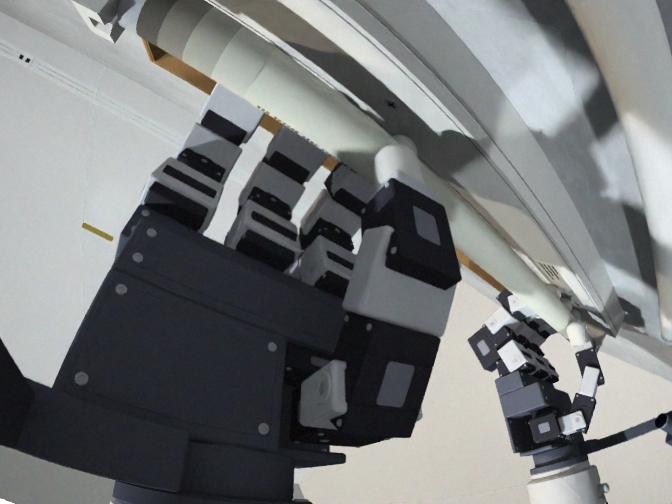

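Call:
move(
  target=[
    [0,0,0.008,0,0,0,-0.98,0,0.5,-0.35,-0.98,0,0.5,-0.35,-0.98,0,0.5,-0.35,0.7,-0.678,0.1,0.1,0.4,-0.6,0,0,0.008,0,0,0,-0.98,0,0.5,-0.35,-0.98,0,0.5,-0.35,-0.98,0,0.5,-0.35,0.7,-0.678,0.1,0.1,0.4,-0.6],
    [0.0025,0,0.025,0,-0.0556,0,-0.98,0,0.5,-0.35,-0.98,0,0.5,-0.35,-0.98,0,0.5,-0.35,0.7,-0.678,0.1,0.1,0.2,-0.8,0.0025,0,0.025,-0.0025,-0.0556,0,-0.98,0,0.5,-0.35,-0.98,0,0.5,-0.35,-0.98,0,0.5,-0.35,0.7,-0.678,0.1,0.1,0.2,-0.8],
    [0.0025,0,-0.0073,0,-0.0556,0,-0.98,0,0.5,-0.35,-0.98,0,0.5,-0.35,-0.98,0,0.5,-0.35,0.7,-0.678,0.1,0.1,0.2,-0.8,0.0025,0,-0.0077,-0.0025,-0.0556,0,-0.98,0,0.5,-0.35,-0.98,0,0.5,-0.35,-0.98,0,0.5,-0.35,0.7,-0.678,0.1,0.1,0.2,-0.8],
  ],
  speed=0.04,
)

Call:
move(
  target=[0,0,0,0,0,0,-0.89,0,0.64,-0.35,-0.89,0,0.64,-0.35,-0.89,0,0.64,-0.35,0.7,-0.678,0.30,0.16,0.2,-0.8,0,0,0,0,0,0,-0.89,0,0.64,-0.35,-0.89,0,0.64,-0.35,-0.89,0,0.64,-0.35,0.7,-0.678,0.30,0.16,0.2,-0.8],
)

Call:
move(
  target=[0,0,0,0,0,0,-0.84,0,0.82,-0.27,-0.84,0,0.82,-0.27,-0.89,0,0.75,-0.3,0.7,-0.678,0.47,0.18,0.6,-0.8,0,0,0,0,0,0,-0.84,0,0.82,-0.27,-0.84,0,0.82,-0.27,-0.89,0,0.75,-0.3,0.7,-0.678,0.47,0.18,0.6,-0.8],
  cameras=["cam_left_wrist","cam_right_wrist"],
)

Scene clock: 4728.40 s.
left_arm: end_effector_position=(+0.5015, -0.0858, +0.0570) hand_goal=(-0.980, +0.000, +0.500, -0.350, -0.980, +0.000, +0.500, -0.350, -0.980, +0.000, +0.500, -0.350, +0.700, -0.678, +0.100, +0.100) hand_measured=(-0.968, -0.002, +0.502, -0.348, -0.972, -0.002, +0.502, -0.348, -0.976, -0.002, +0.514, -0.340, +0.700, -0.678, +0.102, +0.102) hand_current_ma=(+19, -2, +2, +2, +10, -2, +2, +2, +3, -2, +20, +14, +0, +0, +2, +1) hand_state=(goal, goal, goal, goal, goal, goal, goal, goal, goal, goal, goal, goal, goal, goal, goal, goal) hand_current_limit=0.20 hand_speed=-0.80 end_effector_quat_wxyz=(-0.354, +0.612, -0.612, +0.354) end_effector_velocity=(+0.000, +0.000, +0.000) end_effector_angular_velocity=(-0.001, -0.002, +0.001) | right_arm: end_effector_position=(+0.5171, +0.3771, +0.0595) hand_goal=(-0.980, +0.000, +0.500, -0.350, -0.980, +0.000, +0.500, -0.350, -0.980, +0.000, +0.500, -0.350, +0.700, -0.678, +0.100, +0.100) hand_measured=(-0.964, +0.000, +0.502, -0.348, -0.974, +0.000, +0.502, -0.348, -0.974, -0.002, +0.498, -0.352, +0.698, -0.678, +0.102, +0.102) hand_current_ma=(+8, +0, +0, +0, +1, +0, +0, +0, +1, +0, +0, +0, +0, +0, +0, +0) hand_state=(goal, goal, goal, goal, goal, goal, goal, goal, goal, goal, goal, goal, goal, goal, goal, goal) hand_current_limit=0.20 hand_speed=-0.80 end_effector_quat_wxyz=(-0.347, +0.598, -0.626, +0.362)
Joint positions: left_arm=[3.35 -2.035 -2.463 0.824 1.391 3.247] | right_arm=[0.523 -0.952 2.02 -3.612 -2.055 3.45]
Joint velocities: left_arm=[0 -0.002 0 0.005 0 -0.002] | right_arm=[within noise]
Joint torques (N m): left_arm=[7.88 16.67 12.23 4.77 -1.82 0.64] | right_arm=[4.79 -32.08 -14.76 -4.13 -2.54 -0.56]
Wrist force (N, zeroed by zero_wrist_force): left_arm=[-0.2 -3.3 -1.5] | right_arm=[-0.1 -0.5 -0.2]
Wrist torque (N m, zeroed by zero_wrist_force): left_arm=[0.03 -0.03 0.20] | right_arm=[0.27 0.04 0.17]
Wrist force, peak (N, zeroed by zero_wrist_force): left_arm=[-0.3 -5.7 -10.7] | right_arm=[0.8 -47.5 -5.4]
Hand target: left_arm +0.5015, -0.0858, +0.0570; -0.354, +0.612, -0.612, +0.354 | right_arm +0.5171, +0.3771, +0.0594; -0.347, +0.598, -0.625, +0.362
Off the commanded pose: left_arm 0.000 m, 0 deg | right_arm 0.000 m, 0 deg.
move: done

Scene clock: 4729.03 s.
left_arm: end_effector_position=(+0.5015, -0.0858, +0.0570) hand_goal=(-0.890, +0.000, +0.640, -0.350, -0.890, +0.000, +0.640, -0.350, -0.890, +0.000, +0.640, -0.350, +0.700, -0.678, +0.300, +0.160) hand_measured=(-0.914, -0.002, +0.628, -0.354, -0.912, -0.002, +0.628, -0.354, -0.912, -0.002, +0.628, -0.352, +0.700, -0.678, +0.294, +0.158) hand_current_ma=(-49, -2, -18, -4, -46, -2, -17, -3, -44, -2, -18, -2, +0, +0, -8, -4) hand_state=(blocked, goal, goal, goal, blocked, goal, goal, goal, blocked, goal, goal, goal, goal, goal, goal, goal) hand_current_limit=0.20 hand_speed=-0.80 end_effector_quat_wxyz=(-0.354, +0.612, -0.612, +0.354) | right_arm: end_effector_position=(+0.5171, +0.3771, +0.0594) hand_goal=(-0.890, +0.000, +0.640, -0.350, -0.890, +0.000, +0.640, -0.350, -0.890, +0.000, +0.640, -0.350, +0.700, -0.678, +0.300, +0.160) hand_measured=(-0.890, +0.000, +0.636, -0.352, -0.890, +0.000, +0.634, -0.352, -0.896, -0.002, +0.632, -0.354, +0.698, -0.678, +0.294, +0.156) hand_current_ma=(+0, +0, -1, +0, +0, +0, -1, +0, -1, +0, -2, +0, +0, +0, -2, -1) hand_state=(goal, goal, goal, goal, goal, goal, goal, goal, goal, goal, goal, goal, goal, goal, goal, goal) hand_current_limit=0.20 hand_speed=-0.80 end_effector_quat_wxyz=(-0.347, +0.598, -0.626, +0.362)
Joint positions: left_arm=[3.35 -2.035 -2.463 0.824 1.391 3.247] | right_arm=[0.523 -0.952 2.02 -3.613 -2.055 3.45]
Joint torques (N m): left_arm=[3.17 15.41 -2.77 -0.77 -1.82 -1.48] | right_arm=[4.23 -31.74 -23.26 -1.08 -0.37 -1.3]
Wrist force (N, zeroed by zero_wrist_force): left_arm=[-0.3 -6.6 -0.3] | right_arm=[0.2 -2.5 -0.4]
Wrist torque (N m, zeroed by zero_wrist_force): left_arm=[0.02 0.03 0.22] | right_arm=[0.28 0.01 0.13]
Wrist force, peak (N, zeroed by zero_wrist_force): left_arm=[-0.1 -14.2 0.5] | right_arm=[0.0 -10.8 0.1]
Hand target: left_arm +0.5015, -0.0858, +0.0570; -0.354, +0.612, -0.612, +0.354 | right_arm +0.5171, +0.3771, +0.0594; -0.347, +0.598, -0.625, +0.362
Off the commanded pose: left_arm 0.000 m, 0 deg | right_arm 0.000 m, 0 deg.
move: done

Scene clock: 4729.53 s.
left_arm: end_effector_position=(+0.5015, -0.0858, +0.0569) hand_goal=(-0.840, +0.000, +0.820, -0.270, -0.840, +0.000, +0.820, -0.270, -0.890, +0.000, +0.750, -0.300, +0.700, -0.678, +0.470, +0.180) hand_measured=(-0.886, -0.002, +0.648, -0.324, -0.890, -0.002, +0.644, -0.328, -0.906, -0.002, +0.648, -0.340, +0.700, -0.678, +0.380, +0.164) hand_current_ma=(-121, -2, -440, -137, -135, -2, -440, -150, -28, -2, -331, -89, +0, +0, -397, -38) hand_state=(blocked, goal, blocked, blocked, blocked, goal, blocked, blocked, goal, goal, blocked, blocked, goal, goal, blocked, goal) hand_current_limit=0.60 hand_speed=-0.80 end_effector_quat_wxyz=(-0.354, +0.612, -0.612, +0.354) | right_arm: end_effector_position=(+0.5171, +0.3771, +0.0594) hand_goal=(-0.840, +0.000, +0.820, -0.270, -0.840, +0.000, +0.820, -0.270, -0.890, +0.000, +0.750, -0.300, +0.700, -0.678, +0.470, +0.180) hand_measured=(-0.882, +0.000, +0.652, -0.334, -0.880, +0.000, +0.658, -0.332, -0.898, -0.002, +0.668, -0.326, +0.698, -0.678, +0.372, +0.166) hand_current_ma=(-44, +0, -439, -86, -42, +0, -440, -82, -3, +0, -133, -17, +0, +0, -289, -11) hand_state=(blocked, goal, blocked, blocked, blocked, goal, blocked, blocked, goal, goal, blocked, blocked, goal, goal, blocked, goal) hand_current_limit=0.60 hand_speed=-0.80 end_effector_quat_wxyz=(-0.347, +0.598, -0.626, +0.362)
Joint positions: left_arm=[3.35 -2.035 -2.463 0.824 1.391 3.247] | right_arm=[0.523 -0.951 2.02 -3.612 -2.055 3.45]
Joint torques (N m): left_arm=[0.55 29.32 -0.86 6.39 -1.82 -2.3] | right_arm=[4.11 -47.79 -23.62 -5.53 1.63 -1.29]
Wrist force (N, zeroed by zero_wrist_force): left_arm=[-0.6 2.4 9.3] | right_arm=[-0.9 9.0 11.7]
Wrist torque (N m, zeroed by zero_wrist_force): left_arm=[-0.12 0.29 -0.02] | right_arm=[0.03 -0.19 0.28]
Wrist force, peak (N, zeroed by zero_wrist_force): left_arm=[-0.3 2.2 13.1] | right_arm=[-0.9 9.6 13.6]
Hand target: left_arm +0.5015, -0.0858, +0.0570; -0.354, +0.612, -0.612, +0.354 | right_arm +0.5171, +0.3771, +0.0594; -0.347, +0.598, -0.625, +0.362
Off the commanded pose: left_arm 0.000 m, 0 deg | right_arm 0.000 m, 0 deg.
move: done
camera_calibration:
cam_left_wrist: T_world_to_cam=[[0.339261, 0.759239, 0.55539, -0.164045], [-0.389864, -0.42383, 0.817541, 0.0653478], [0.856101, -0.493886, 0.152211, -0.358203], [0, 0, 0, 1]] pos_world=[0.387789, -0.0246662, 0.0922068]
cam_right_wrist: T_world_to_cam=[[-0.28745, 0.808703, -0.513198, -0.0934932], [-0.325072, 0.421635, 0.846494, -0.0885943], [0.900944, 0.410151, 0.141688, -0.498696], [0, 0, 0, 1]] pos_world=[0.393623, 0.317503, 0.0976732]
Images, in order (width x height): cam_left_wrist 672x504, cam_right_wrist 672x504.

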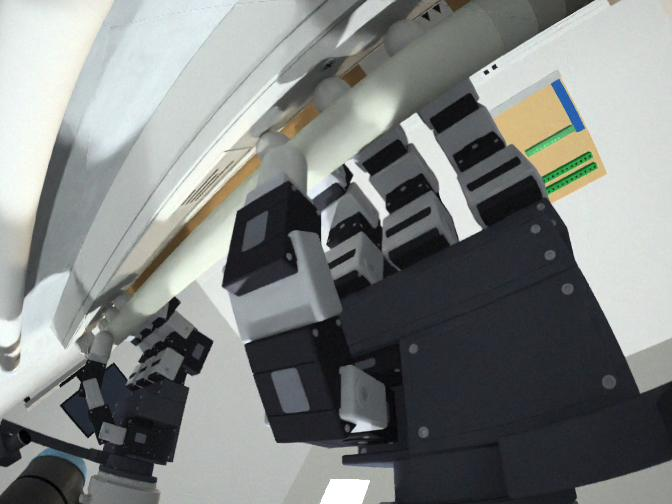

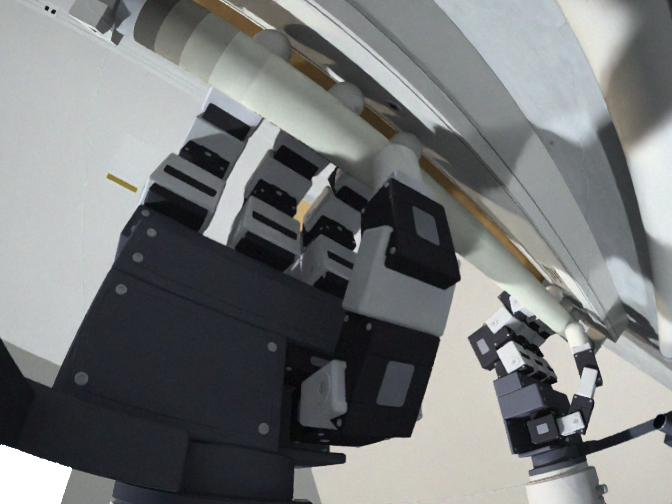

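Call:
move(
  target=[0.0078,0,-0.0098,0,-0.1,0,-0.84,0,0.82,-0.27,-0.84,0,0.82,-0.27,-0.89,0,0.75,-0.3,0.7,-0.678,0.47,0.18,0.6,-0.8,0.0078,0,-0.0102,-0.0045,-0.1,0,-0.84,0,0.82,-0.27,-0.84,0,0.82,-0.27,-0.89,0,0.75,-0.3,0.7,-0.678,0.47,0.18,0.6,-0.8],
  speed=0.04,
  cameras=["cam_left_wrist","cam_right_wrist"],
)

Scene clock: 4745.90 s.
left_arm: end_effector_position=(+0.5062, -0.0858, +0.0511) hand_goal=(-0.840, +0.000, +0.820, -0.270, -0.840, +0.000, +0.820, -0.270, -0.890, +0.000, +0.750, -0.300, +0.700, -0.678, +0.470, +0.180) hand_measured=(-0.888, -0.002, +0.648, -0.324, -0.890, -0.002, +0.644, -0.328, -0.904, -0.002, +0.648, -0.352, +0.700, -0.680, +0.384, +0.156) hand_current_ma=(-129, -2, -440, -137, -135, -2, -440, -154, -23, -2, -331, -131, +0, -1, -371, -68) hand_state=(blocked, goal, blocked, blocked, blocked, goal, blocked, blocked, goal, goal, blocked, blocked, goal, goal, blocked, blocked) hand_current_limit=0.60 hand_speed=-0.80 end_effector_quat_wxyz=(-0.445, +0.549, -0.549, +0.445) | right_arm: end_effector_position=(+0.5218, +0.3771, +0.0533) hand_goal=(-0.840, +0.000, +0.820, -0.270, -0.840, +0.000, +0.820, -0.270, -0.890, +0.000, +0.750, -0.300, +0.700, -0.678, +0.470, +0.180) hand_measured=(-0.882, +0.000, +0.652, -0.336, -0.882, +0.000, +0.662, -0.334, -0.902, -0.002, +0.674, -0.328, +0.698, -0.678, +0.376, +0.154) hand_current_ma=(-46, +0, -440, -92, -47, +0, -429, -87, -4, +0, -118, -19, +0, +0, -273, -29) hand_state=(blocked, goal, blocked, blocked, blocked, goal, blocked, blocked, goal, goal, blocked, blocked, goal, goal, blocked, blocked) hand_current_limit=0.60 hand_speed=-0.80 end_effector_quat_wxyz=(-0.436, +0.536, -0.561, +0.455)
Joint positions: left_arm=[3.384 -2.315 -2.484 1.443 1.334 3.193] | right_arm=[0.577 -0.766 1.999 -4.123 -2.177 3.288]
Joint torques (N m): left_arm=[10.01 29.42 4.47 9.53 -2.24 -2.28] | right_arm=[13.1 -46.7 -24.55 -7.46 -2 -0.83]
Wrist force (N, zeroed by zero_wrist_force): left_arm=[0.4 19.3 17.9] | right_arm=[3.7 20.3 15.9]
Wrist torque (N m, zeroed by zero_wrist_force): left_arm=[-0.13 0.49 -0.42] | right_arm=[0.03 -0.06 0.47]
Wrist force, peak (N, zeroed by zero_wrist_force): left_arm=[0.4 19.3 17.9] | right_arm=[3.9 20.4 15.7]
Hand target: left_arm +0.5062, -0.0858, +0.0511; -0.446, +0.549, -0.549, +0.445 | right_arm +0.5218, +0.3771, +0.0533; -0.436, +0.536, -0.561, +0.455
Off the commanded pose: left_arm 0.000 m, 0 deg | right_arm 0.000 m, 0 deg.
move: done
camera_calibration:
cam_left_wrist: T_world_to_cam=[[0.150958, 0.759194, 0.633116, -0.071075], [-0.623432, -0.423916, 0.656984, 0.198414], [0.767167, -0.493882, 0.409312, -0.329505], [0, 0, 0, 1]] pos_world=[0.387212, -0.0246661, 0.0495147]
cam_right_wrist: T_world_to_cam=[[-0.113135, 0.800928, -0.587975, -0.179331], [-0.569727, 0.432529, 0.698806, 0.0495148], [0.814009, 0.414045, 0.407376, -0.472382], [0, 0, 0, 1]] pos_world=[0.392444, 0.317802, 0.0523935]
Images, in order (width x height): cam_left_wrist 672x504, cam_right_wrist 672x504.

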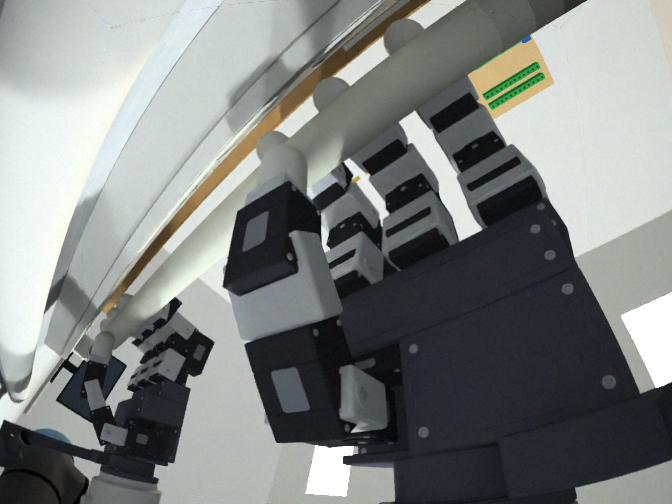

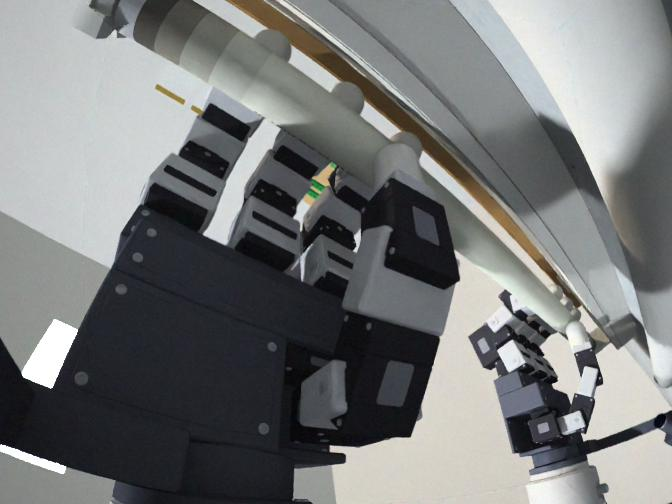

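Call:
zoom_image(
  camera="cam_right_wrist",
  region=[70, 0, 170, 60],
)

Call:
zoom_image(
  camera="cam_left_wrist",
  region=[460, 0, 600, 60],
)

Scaled by 5.040 from the camera's 672x504 image, which has a finer 960x720 frame.

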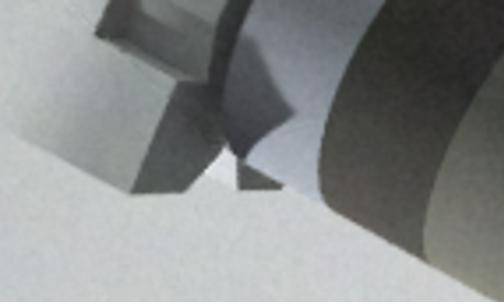

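Scaled by 3.600 from the camera's 672x504 image, which has a finer 960x720 frame.

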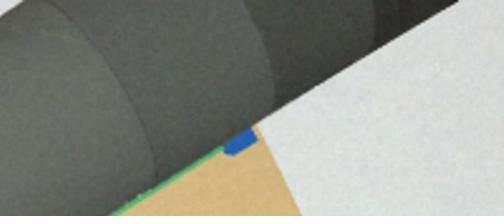

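Call:
move(
  target=[0,0,0.005,0,0,0,-0.84,0,0.82,-0.27,-0.84,0,0.82,-0.27,-0.89,0,0.75,-0.3,0.7,-0.678,0.47,0.18,0.6,-0.8,0,0,0.005,0,0,0,-0.84,0,0.82,-0.27,-0.84,0,0.82,-0.27,-0.89,0,0.75,-0.3,0.7,-0.678,0.47,0.18,0.6,-0.8],
  speed=0.01,
  cameras=["cam_right_wrist"],
)

Call:
zoom_image(
  camera="cam_right_wrist",
  region=[70, 0, 170, 60],
)

Scene clock: 4767.57 s.
left_arm: end_effector_position=(+0.5062, -0.0858, +0.0541) hand_goal=(-0.840, +0.000, +0.820, -0.270, -0.840, +0.000, +0.820, -0.270, -0.890, +0.000, +0.750, -0.300, +0.700, -0.678, +0.470, +0.180) hand_measured=(-0.876, -0.002, +0.642, -0.348, -0.874, -0.002, +0.628, -0.346, -0.892, -0.002, +0.638, -0.376, +0.698, -0.680, +0.384, +0.152) hand_current_ma=(-82, -2, -440, -230, -76, -2, -440, -223, -3, -2, -368, -219, -1, -3, -371, -83) hand_state=(blocked, goal, blocked, blocked, moving, goal, blocked, blocked, moving, goal, blocked, blocked, goal, goal, blocked, blocked) hand_current_limit=0.60 hand_speed=-0.80 end_effector_quat_wxyz=(-0.446, +0.549, -0.549, +0.445) | right_arm: end_effector_position=(+0.5218, +0.3771, +0.0562) hand_goal=(-0.840, +0.000, +0.820, -0.270, -0.840, +0.000, +0.820, -0.270, -0.890, +0.000, +0.750, -0.300, +0.700, -0.678, +0.470, +0.180) hand_measured=(-0.870, +0.000, +0.652, -0.370, -0.870, +0.000, +0.662, -0.368, -0.888, -0.002, +0.668, -0.354, +0.698, -0.682, +0.376, +0.150) hand_current_ma=(-25, +0, -440, -190, -26, +0, -429, -186, +0, +0, -135, -66, +0, -1, -273, -40) hand_state=(blocked, goal, blocked, blocked, blocked, goal, blocked, blocked, goal, goal, blocked, blocked, goal, goal, blocked, blocked) hand_current_limit=0.60 hand_speed=-0.80 end_effector_quat_wxyz=(-0.436, +0.536, -0.561, +0.455)
Joint positions: left_arm=[3.384 -2.304 -2.486 1.434 1.334 3.193] | right_arm=[0.577 -0.773 2 -4.117 -2.177 3.288]
Joint torques (N m): left_arm=[9.53 52.88 -6.29 7.9 -2.27 -2.33] | right_arm=[12.92 -73.02 -9.43 -8.32 -1.58 -0.88]
Wrist force (N, zeroed by zero_wrist_force): left_arm=[0.7 33.2 21.7] | right_arm=[1.9 37.0 25.3]
Wrist torque (N m, zeroed by zero_wrist_force): left_arm=[-0.41 0.47 -0.39] | right_arm=[-0.56 -0.22 0.72]
Wrist force, peak (N, zeroed by zero_wrist_force): left_arm=[0.6 36.3 24.0] | right_arm=[2.0 37.3 25.4]
Hand target: left_arm +0.5062, -0.0858, +0.0541; -0.446, +0.549, -0.549, +0.445 | right_arm +0.5218, +0.3771, +0.0563; -0.436, +0.536, -0.561, +0.455
Off the commanded pose: left_arm 0.000 m, 0 deg | right_arm 0.000 m, 0 deg.
move: done
camera_calibration:
cam_right_wrist: T_world_to_cam=[[-0.113051, 0.800913, -0.588012, -0.177653], [-0.56984, 0.43254, 0.698707, 0.0475345], [0.813942, 0.414062, 0.407493, -0.473549], [0, 0, 0, 1]] pos_world=[0.392445, 0.317802, 0.0552934]
Images, in order (width x height): cam_right_wrist 672x504.

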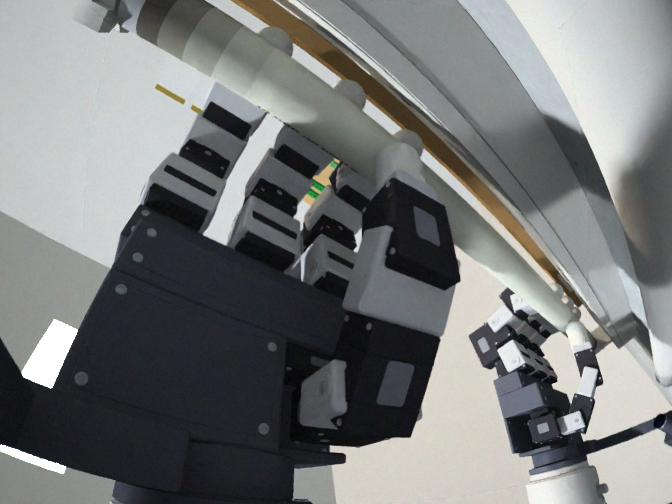

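Scaled by 5.040 from the camera's 672x504 image, which has a finer 960x720 frame.

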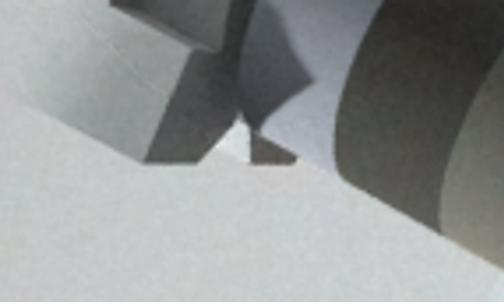

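Call:
move(
  target=[
    [0,0,-0.005,0,0,0,-0.84,0,0.82,-0.27,-0.84,0,0.82,-0.27,-0.89,0,0.75,-0.3,0.7,-0.678,0.47,0.18,0.6,-0.8,0,0,-0.005,0,0,0,-0.84,0,0.82,-0.27,-0.84,0,0.82,-0.27,-0.89,0,0.75,-0.3,0.7,-0.678,0.47,0.18,0.6,-0.8],
    [0,0,-0.003,0,0,0,-0.98,0,0.5,-0.35,-0.98,0,0.5,-0.35,-0.98,0,0.5,-0.35,0.7,-0.678,0.1,0.1,0.4,-0.6,0,0,-0.003,0,0,0,-0.98,0,0.5,-0.35,-0.98,0,0.5,-0.35,-0.98,0,0.5,-0.35,0.7,-0.678,0.1,0.1,0.4,-0.6],
    [0,0,0.18,0,0.02,0,-0.98,0,0.5,-0.35,-0.98,0,0.5,-0.35,-0.98,0,0.5,-0.35,0.7,-0.678,0.1,0.1,0.4,-0.6,0,0,0.19,0,0.02,0,-0.98,0,0.5,-0.35,-0.98,0,0.5,-0.35,-0.98,0,0.5,-0.35,0.7,-0.678,0.1,0.1,0.4,-0.6],
  ],
  speed=[0.02,0.02,0.12],
)

Call:
move(
  target=[
    [0,0,0,0,0,0,-0.98,0,0.5,-0.35,-0.98,0,0.5,-0.35,-0.98,0,0.5,-0.35,0.7,-0.678,0.1,0.1,0.4,-0.5,0,0,0,0,0,0,-0.98,0,0.5,-0.35,-0.98,0,0.5,-0.35,-0.98,0,0.5,-0.35,-0.7,-0.678,-0.2,-0.15,0.4,-0.3],
    [0,0,0,0,0,0,-0.98,0,0.5,-0.35,-0.98,0,0.5,-0.35,-0.98,0,0.5,-0.35,0.7,-0.678,0.1,0.1,0.4,-0.5,0.1,-0.095,0,0.0083,0.1633,0,0.479,0,0.737,-0.406,0.479,0,0.737,-0.406,0.69,0,0.518,-0.406,-0.7,-0.678,-0.2,-0.15,0.4,-0.3],
  ],
  speed=0.15,
  cameras=["cam_right_wrist"],
)

Scene clock: 4838.23 s.
left_arm: end_effector_position=(+0.5062, -0.0858, +0.1620) hand_goal=(-0.980, +0.000, +0.500, -0.350, -0.980, +0.000, +0.500, -0.350, -0.980, +0.000, +0.500, -0.350, +0.700, -0.678, +0.100, +0.100) hand_measured=(-0.962, -0.002, +0.504, -0.352, -0.964, -0.002, +0.504, -0.352, -0.962, -0.002, +0.504, -0.354, +0.698, -0.680, +0.100, +0.102) hand_current_ma=(+32, -2, +5, -2, +31, -2, +5, -2, +36, -2, +5, -3, -1, -2, +0, +1) hand_state=(goal, goal, goal, goal, goal, goal, goal, goal, goal, goal, goal, goal, goal, goal, goal, goal) hand_current_limit=0.40 hand_speed=-0.60 end_effector_quat_wxyz=(-0.428, +0.563, -0.563, +0.428) | right_arm: end_effector_position=(+0.5218, +0.3771, +0.1703) hand_goal=(-0.980, +0.000, +0.500, -0.350, -0.980, +0.000, +0.500, -0.350, -0.980, +0.000, +0.500, -0.350, +0.700, -0.678, +0.100, +0.100) hand_measured=(-0.962, +0.000, +0.504, -0.354, -0.962, +0.000, +0.504, -0.354, -0.960, -0.002, +0.504, -0.352, +0.698, -0.680, +0.100, +0.102) hand_current_ma=(+9, +0, +1, +0, +10, +0, +1, +0, +12, +0, +1, +0, +0, +0, +0, +0) hand_state=(goal, goal, goal, goal, goal, goal, goal, goal, goal, goal, goal, goal, goal, goal, goal, goal) hand_current_limit=0.40 hand_speed=-0.60 end_effector_quat_wxyz=(-0.418, +0.550, -0.574, +0.438)
Joint positions: left_arm=[3.377 -1.832 -2.495 0.908 1.345 3.206] | right_arm=[0.567 -1.071 2.01 -3.757 -2.158 3.324]
Joint torques (N m): left_arm=[-11.98 30.8 16.87 0.32 1.92 2.41] | right_arm=[-7.6 -44.5 -26.32 -0.93 2.1 1.05]
Wrist force (N, zeroed by zero_wrist_force): left_arm=[-0.2 0.1 -0.3] | right_arm=[-0.4 0.0 0.0]
Wrist torque (N m, zeroed by zero_wrist_force): left_arm=[-0.04 0.02 -0.06] | right_arm=[0.34 0.05 -0.09]
Wrist force, peak (N, zeroed by zero_wrist_force): left_arm=[0.7 33.4 22.1] | right_arm=[2.2 38.0 25.6]
Hand target: left_arm +0.5062, -0.0858, +0.1621; -0.428, +0.563, -0.563, +0.428 | right_arm +0.5218, +0.3771, +0.1703; -0.418, +0.550, -0.574, +0.438
Off the commanded pose: left_arm 0.000 m, 0 deg | right_arm 0.000 m, 0 deg.
move: done

Scene clock: 4842.53 s.
left_arm: end_effector_position=(+0.5062, -0.0858, +0.1621) hand_goal=(-0.980, +0.000, +0.500, -0.350, -0.980, +0.000, +0.500, -0.350, -0.980, +0.000, +0.500, -0.350, +0.700, -0.678, +0.100, +0.100) hand_measured=(-0.962, -0.002, +0.504, -0.352, -0.964, -0.002, +0.504, -0.352, -0.962, -0.002, +0.504, -0.354, +0.698, -0.680, +0.100, +0.102) hand_current_ma=(+32, -2, +5, -2, +31, -2, +5, -2, +36, -2, +5, -3, -1, -2, +0, +1) hand_state=(goal, goal, goal, goal, goal, goal, goal, goal, goal, goal, goal, goal, goal, goal, goal, goal) hand_current_limit=0.40 hand_speed=-0.50 end_effector_quat_wxyz=(-0.428, +0.563, -0.563, +0.428) | right_arm: end_effector_position=(+0.5818, +0.3201, +0.1703) hand_goal=(+0.478, +0.000, +0.736, -0.406, +0.478, +0.000, +0.736, -0.406, +0.690, +0.000, +0.518, -0.406, -0.700, -0.678, -0.200, -0.150) hand_measured=(+0.464, +0.000, +0.730, -0.404, +0.464, +0.000, +0.730, -0.404, +0.672, -0.002, +0.514, -0.404, -0.682, -0.680, -0.196, -0.148) hand_current_ma=(-6, +0, -1, +0, -7, +0, -1, +0, -10, +0, -1, +0, +9, +0, +1, +0) hand_state=(goal, goal, goal, goal, goal, goal, goal, goal, goal, goal, goal, goal, goal, goal, goal, goal) hand_current_limit=0.40 hand_speed=-0.30 end_effector_quat_wxyz=(-0.266, +0.638, -0.667, +0.277)
Joint positions: left_arm=[3.377 -1.832 -2.495 0.907 1.345 3.206] | right_arm=[0.325 -1.184 1.817 -2.957 -1.828 3.409]
Joint torques (N m): left_arm=[-11.46 30 17.44 0.28 1.93 2.53] | right_arm=[-7.61 -30.07 -31.94 -1.48 2.33 -1.16]
Wrist force (N, zeroed by zero_wrist_force): left_arm=[-0.1 0.2 -0.4] | right_arm=[-0.4 -0.6 -0.1]
Wrist torque (N m, zeroed by zero_wrist_force): left_arm=[-0.02 0.00 -0.05] | right_arm=[0.33 0.13 0.02]
Wrist force, peak (N, zeroed by zero_wrist_force): left_arm=[-0.4 0.2 -0.5] | right_arm=[-0.2 -1.5 0.0]
Hand target: left_arm +0.5062, -0.0858, +0.1621; -0.428, +0.563, -0.563, +0.428 | right_arm +0.5818, +0.3201, +0.1703; -0.266, +0.638, -0.667, +0.277
Off the commanded pose: left_arm 0.000 m, 0 deg | right_arm 0.000 m, 0 deg.
move: done
camera_calibration:
cam_right_wrist: T_world_to_cam=[[-0.40969, 0.814119, -0.41154, 0.0801759], [-0.0947668, 0.410714, 0.906826, -0.278174], [0.907289, 0.410518, -0.0911139, -0.513548], [0, 0, 0, 1]] pos_world=[0.472422, 0.259798, 0.238459]
Images, in order (width x height): cam_right_wrist 672x504.

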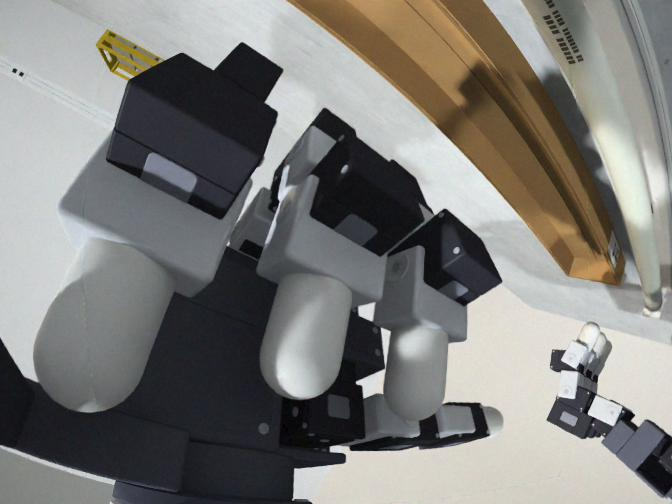

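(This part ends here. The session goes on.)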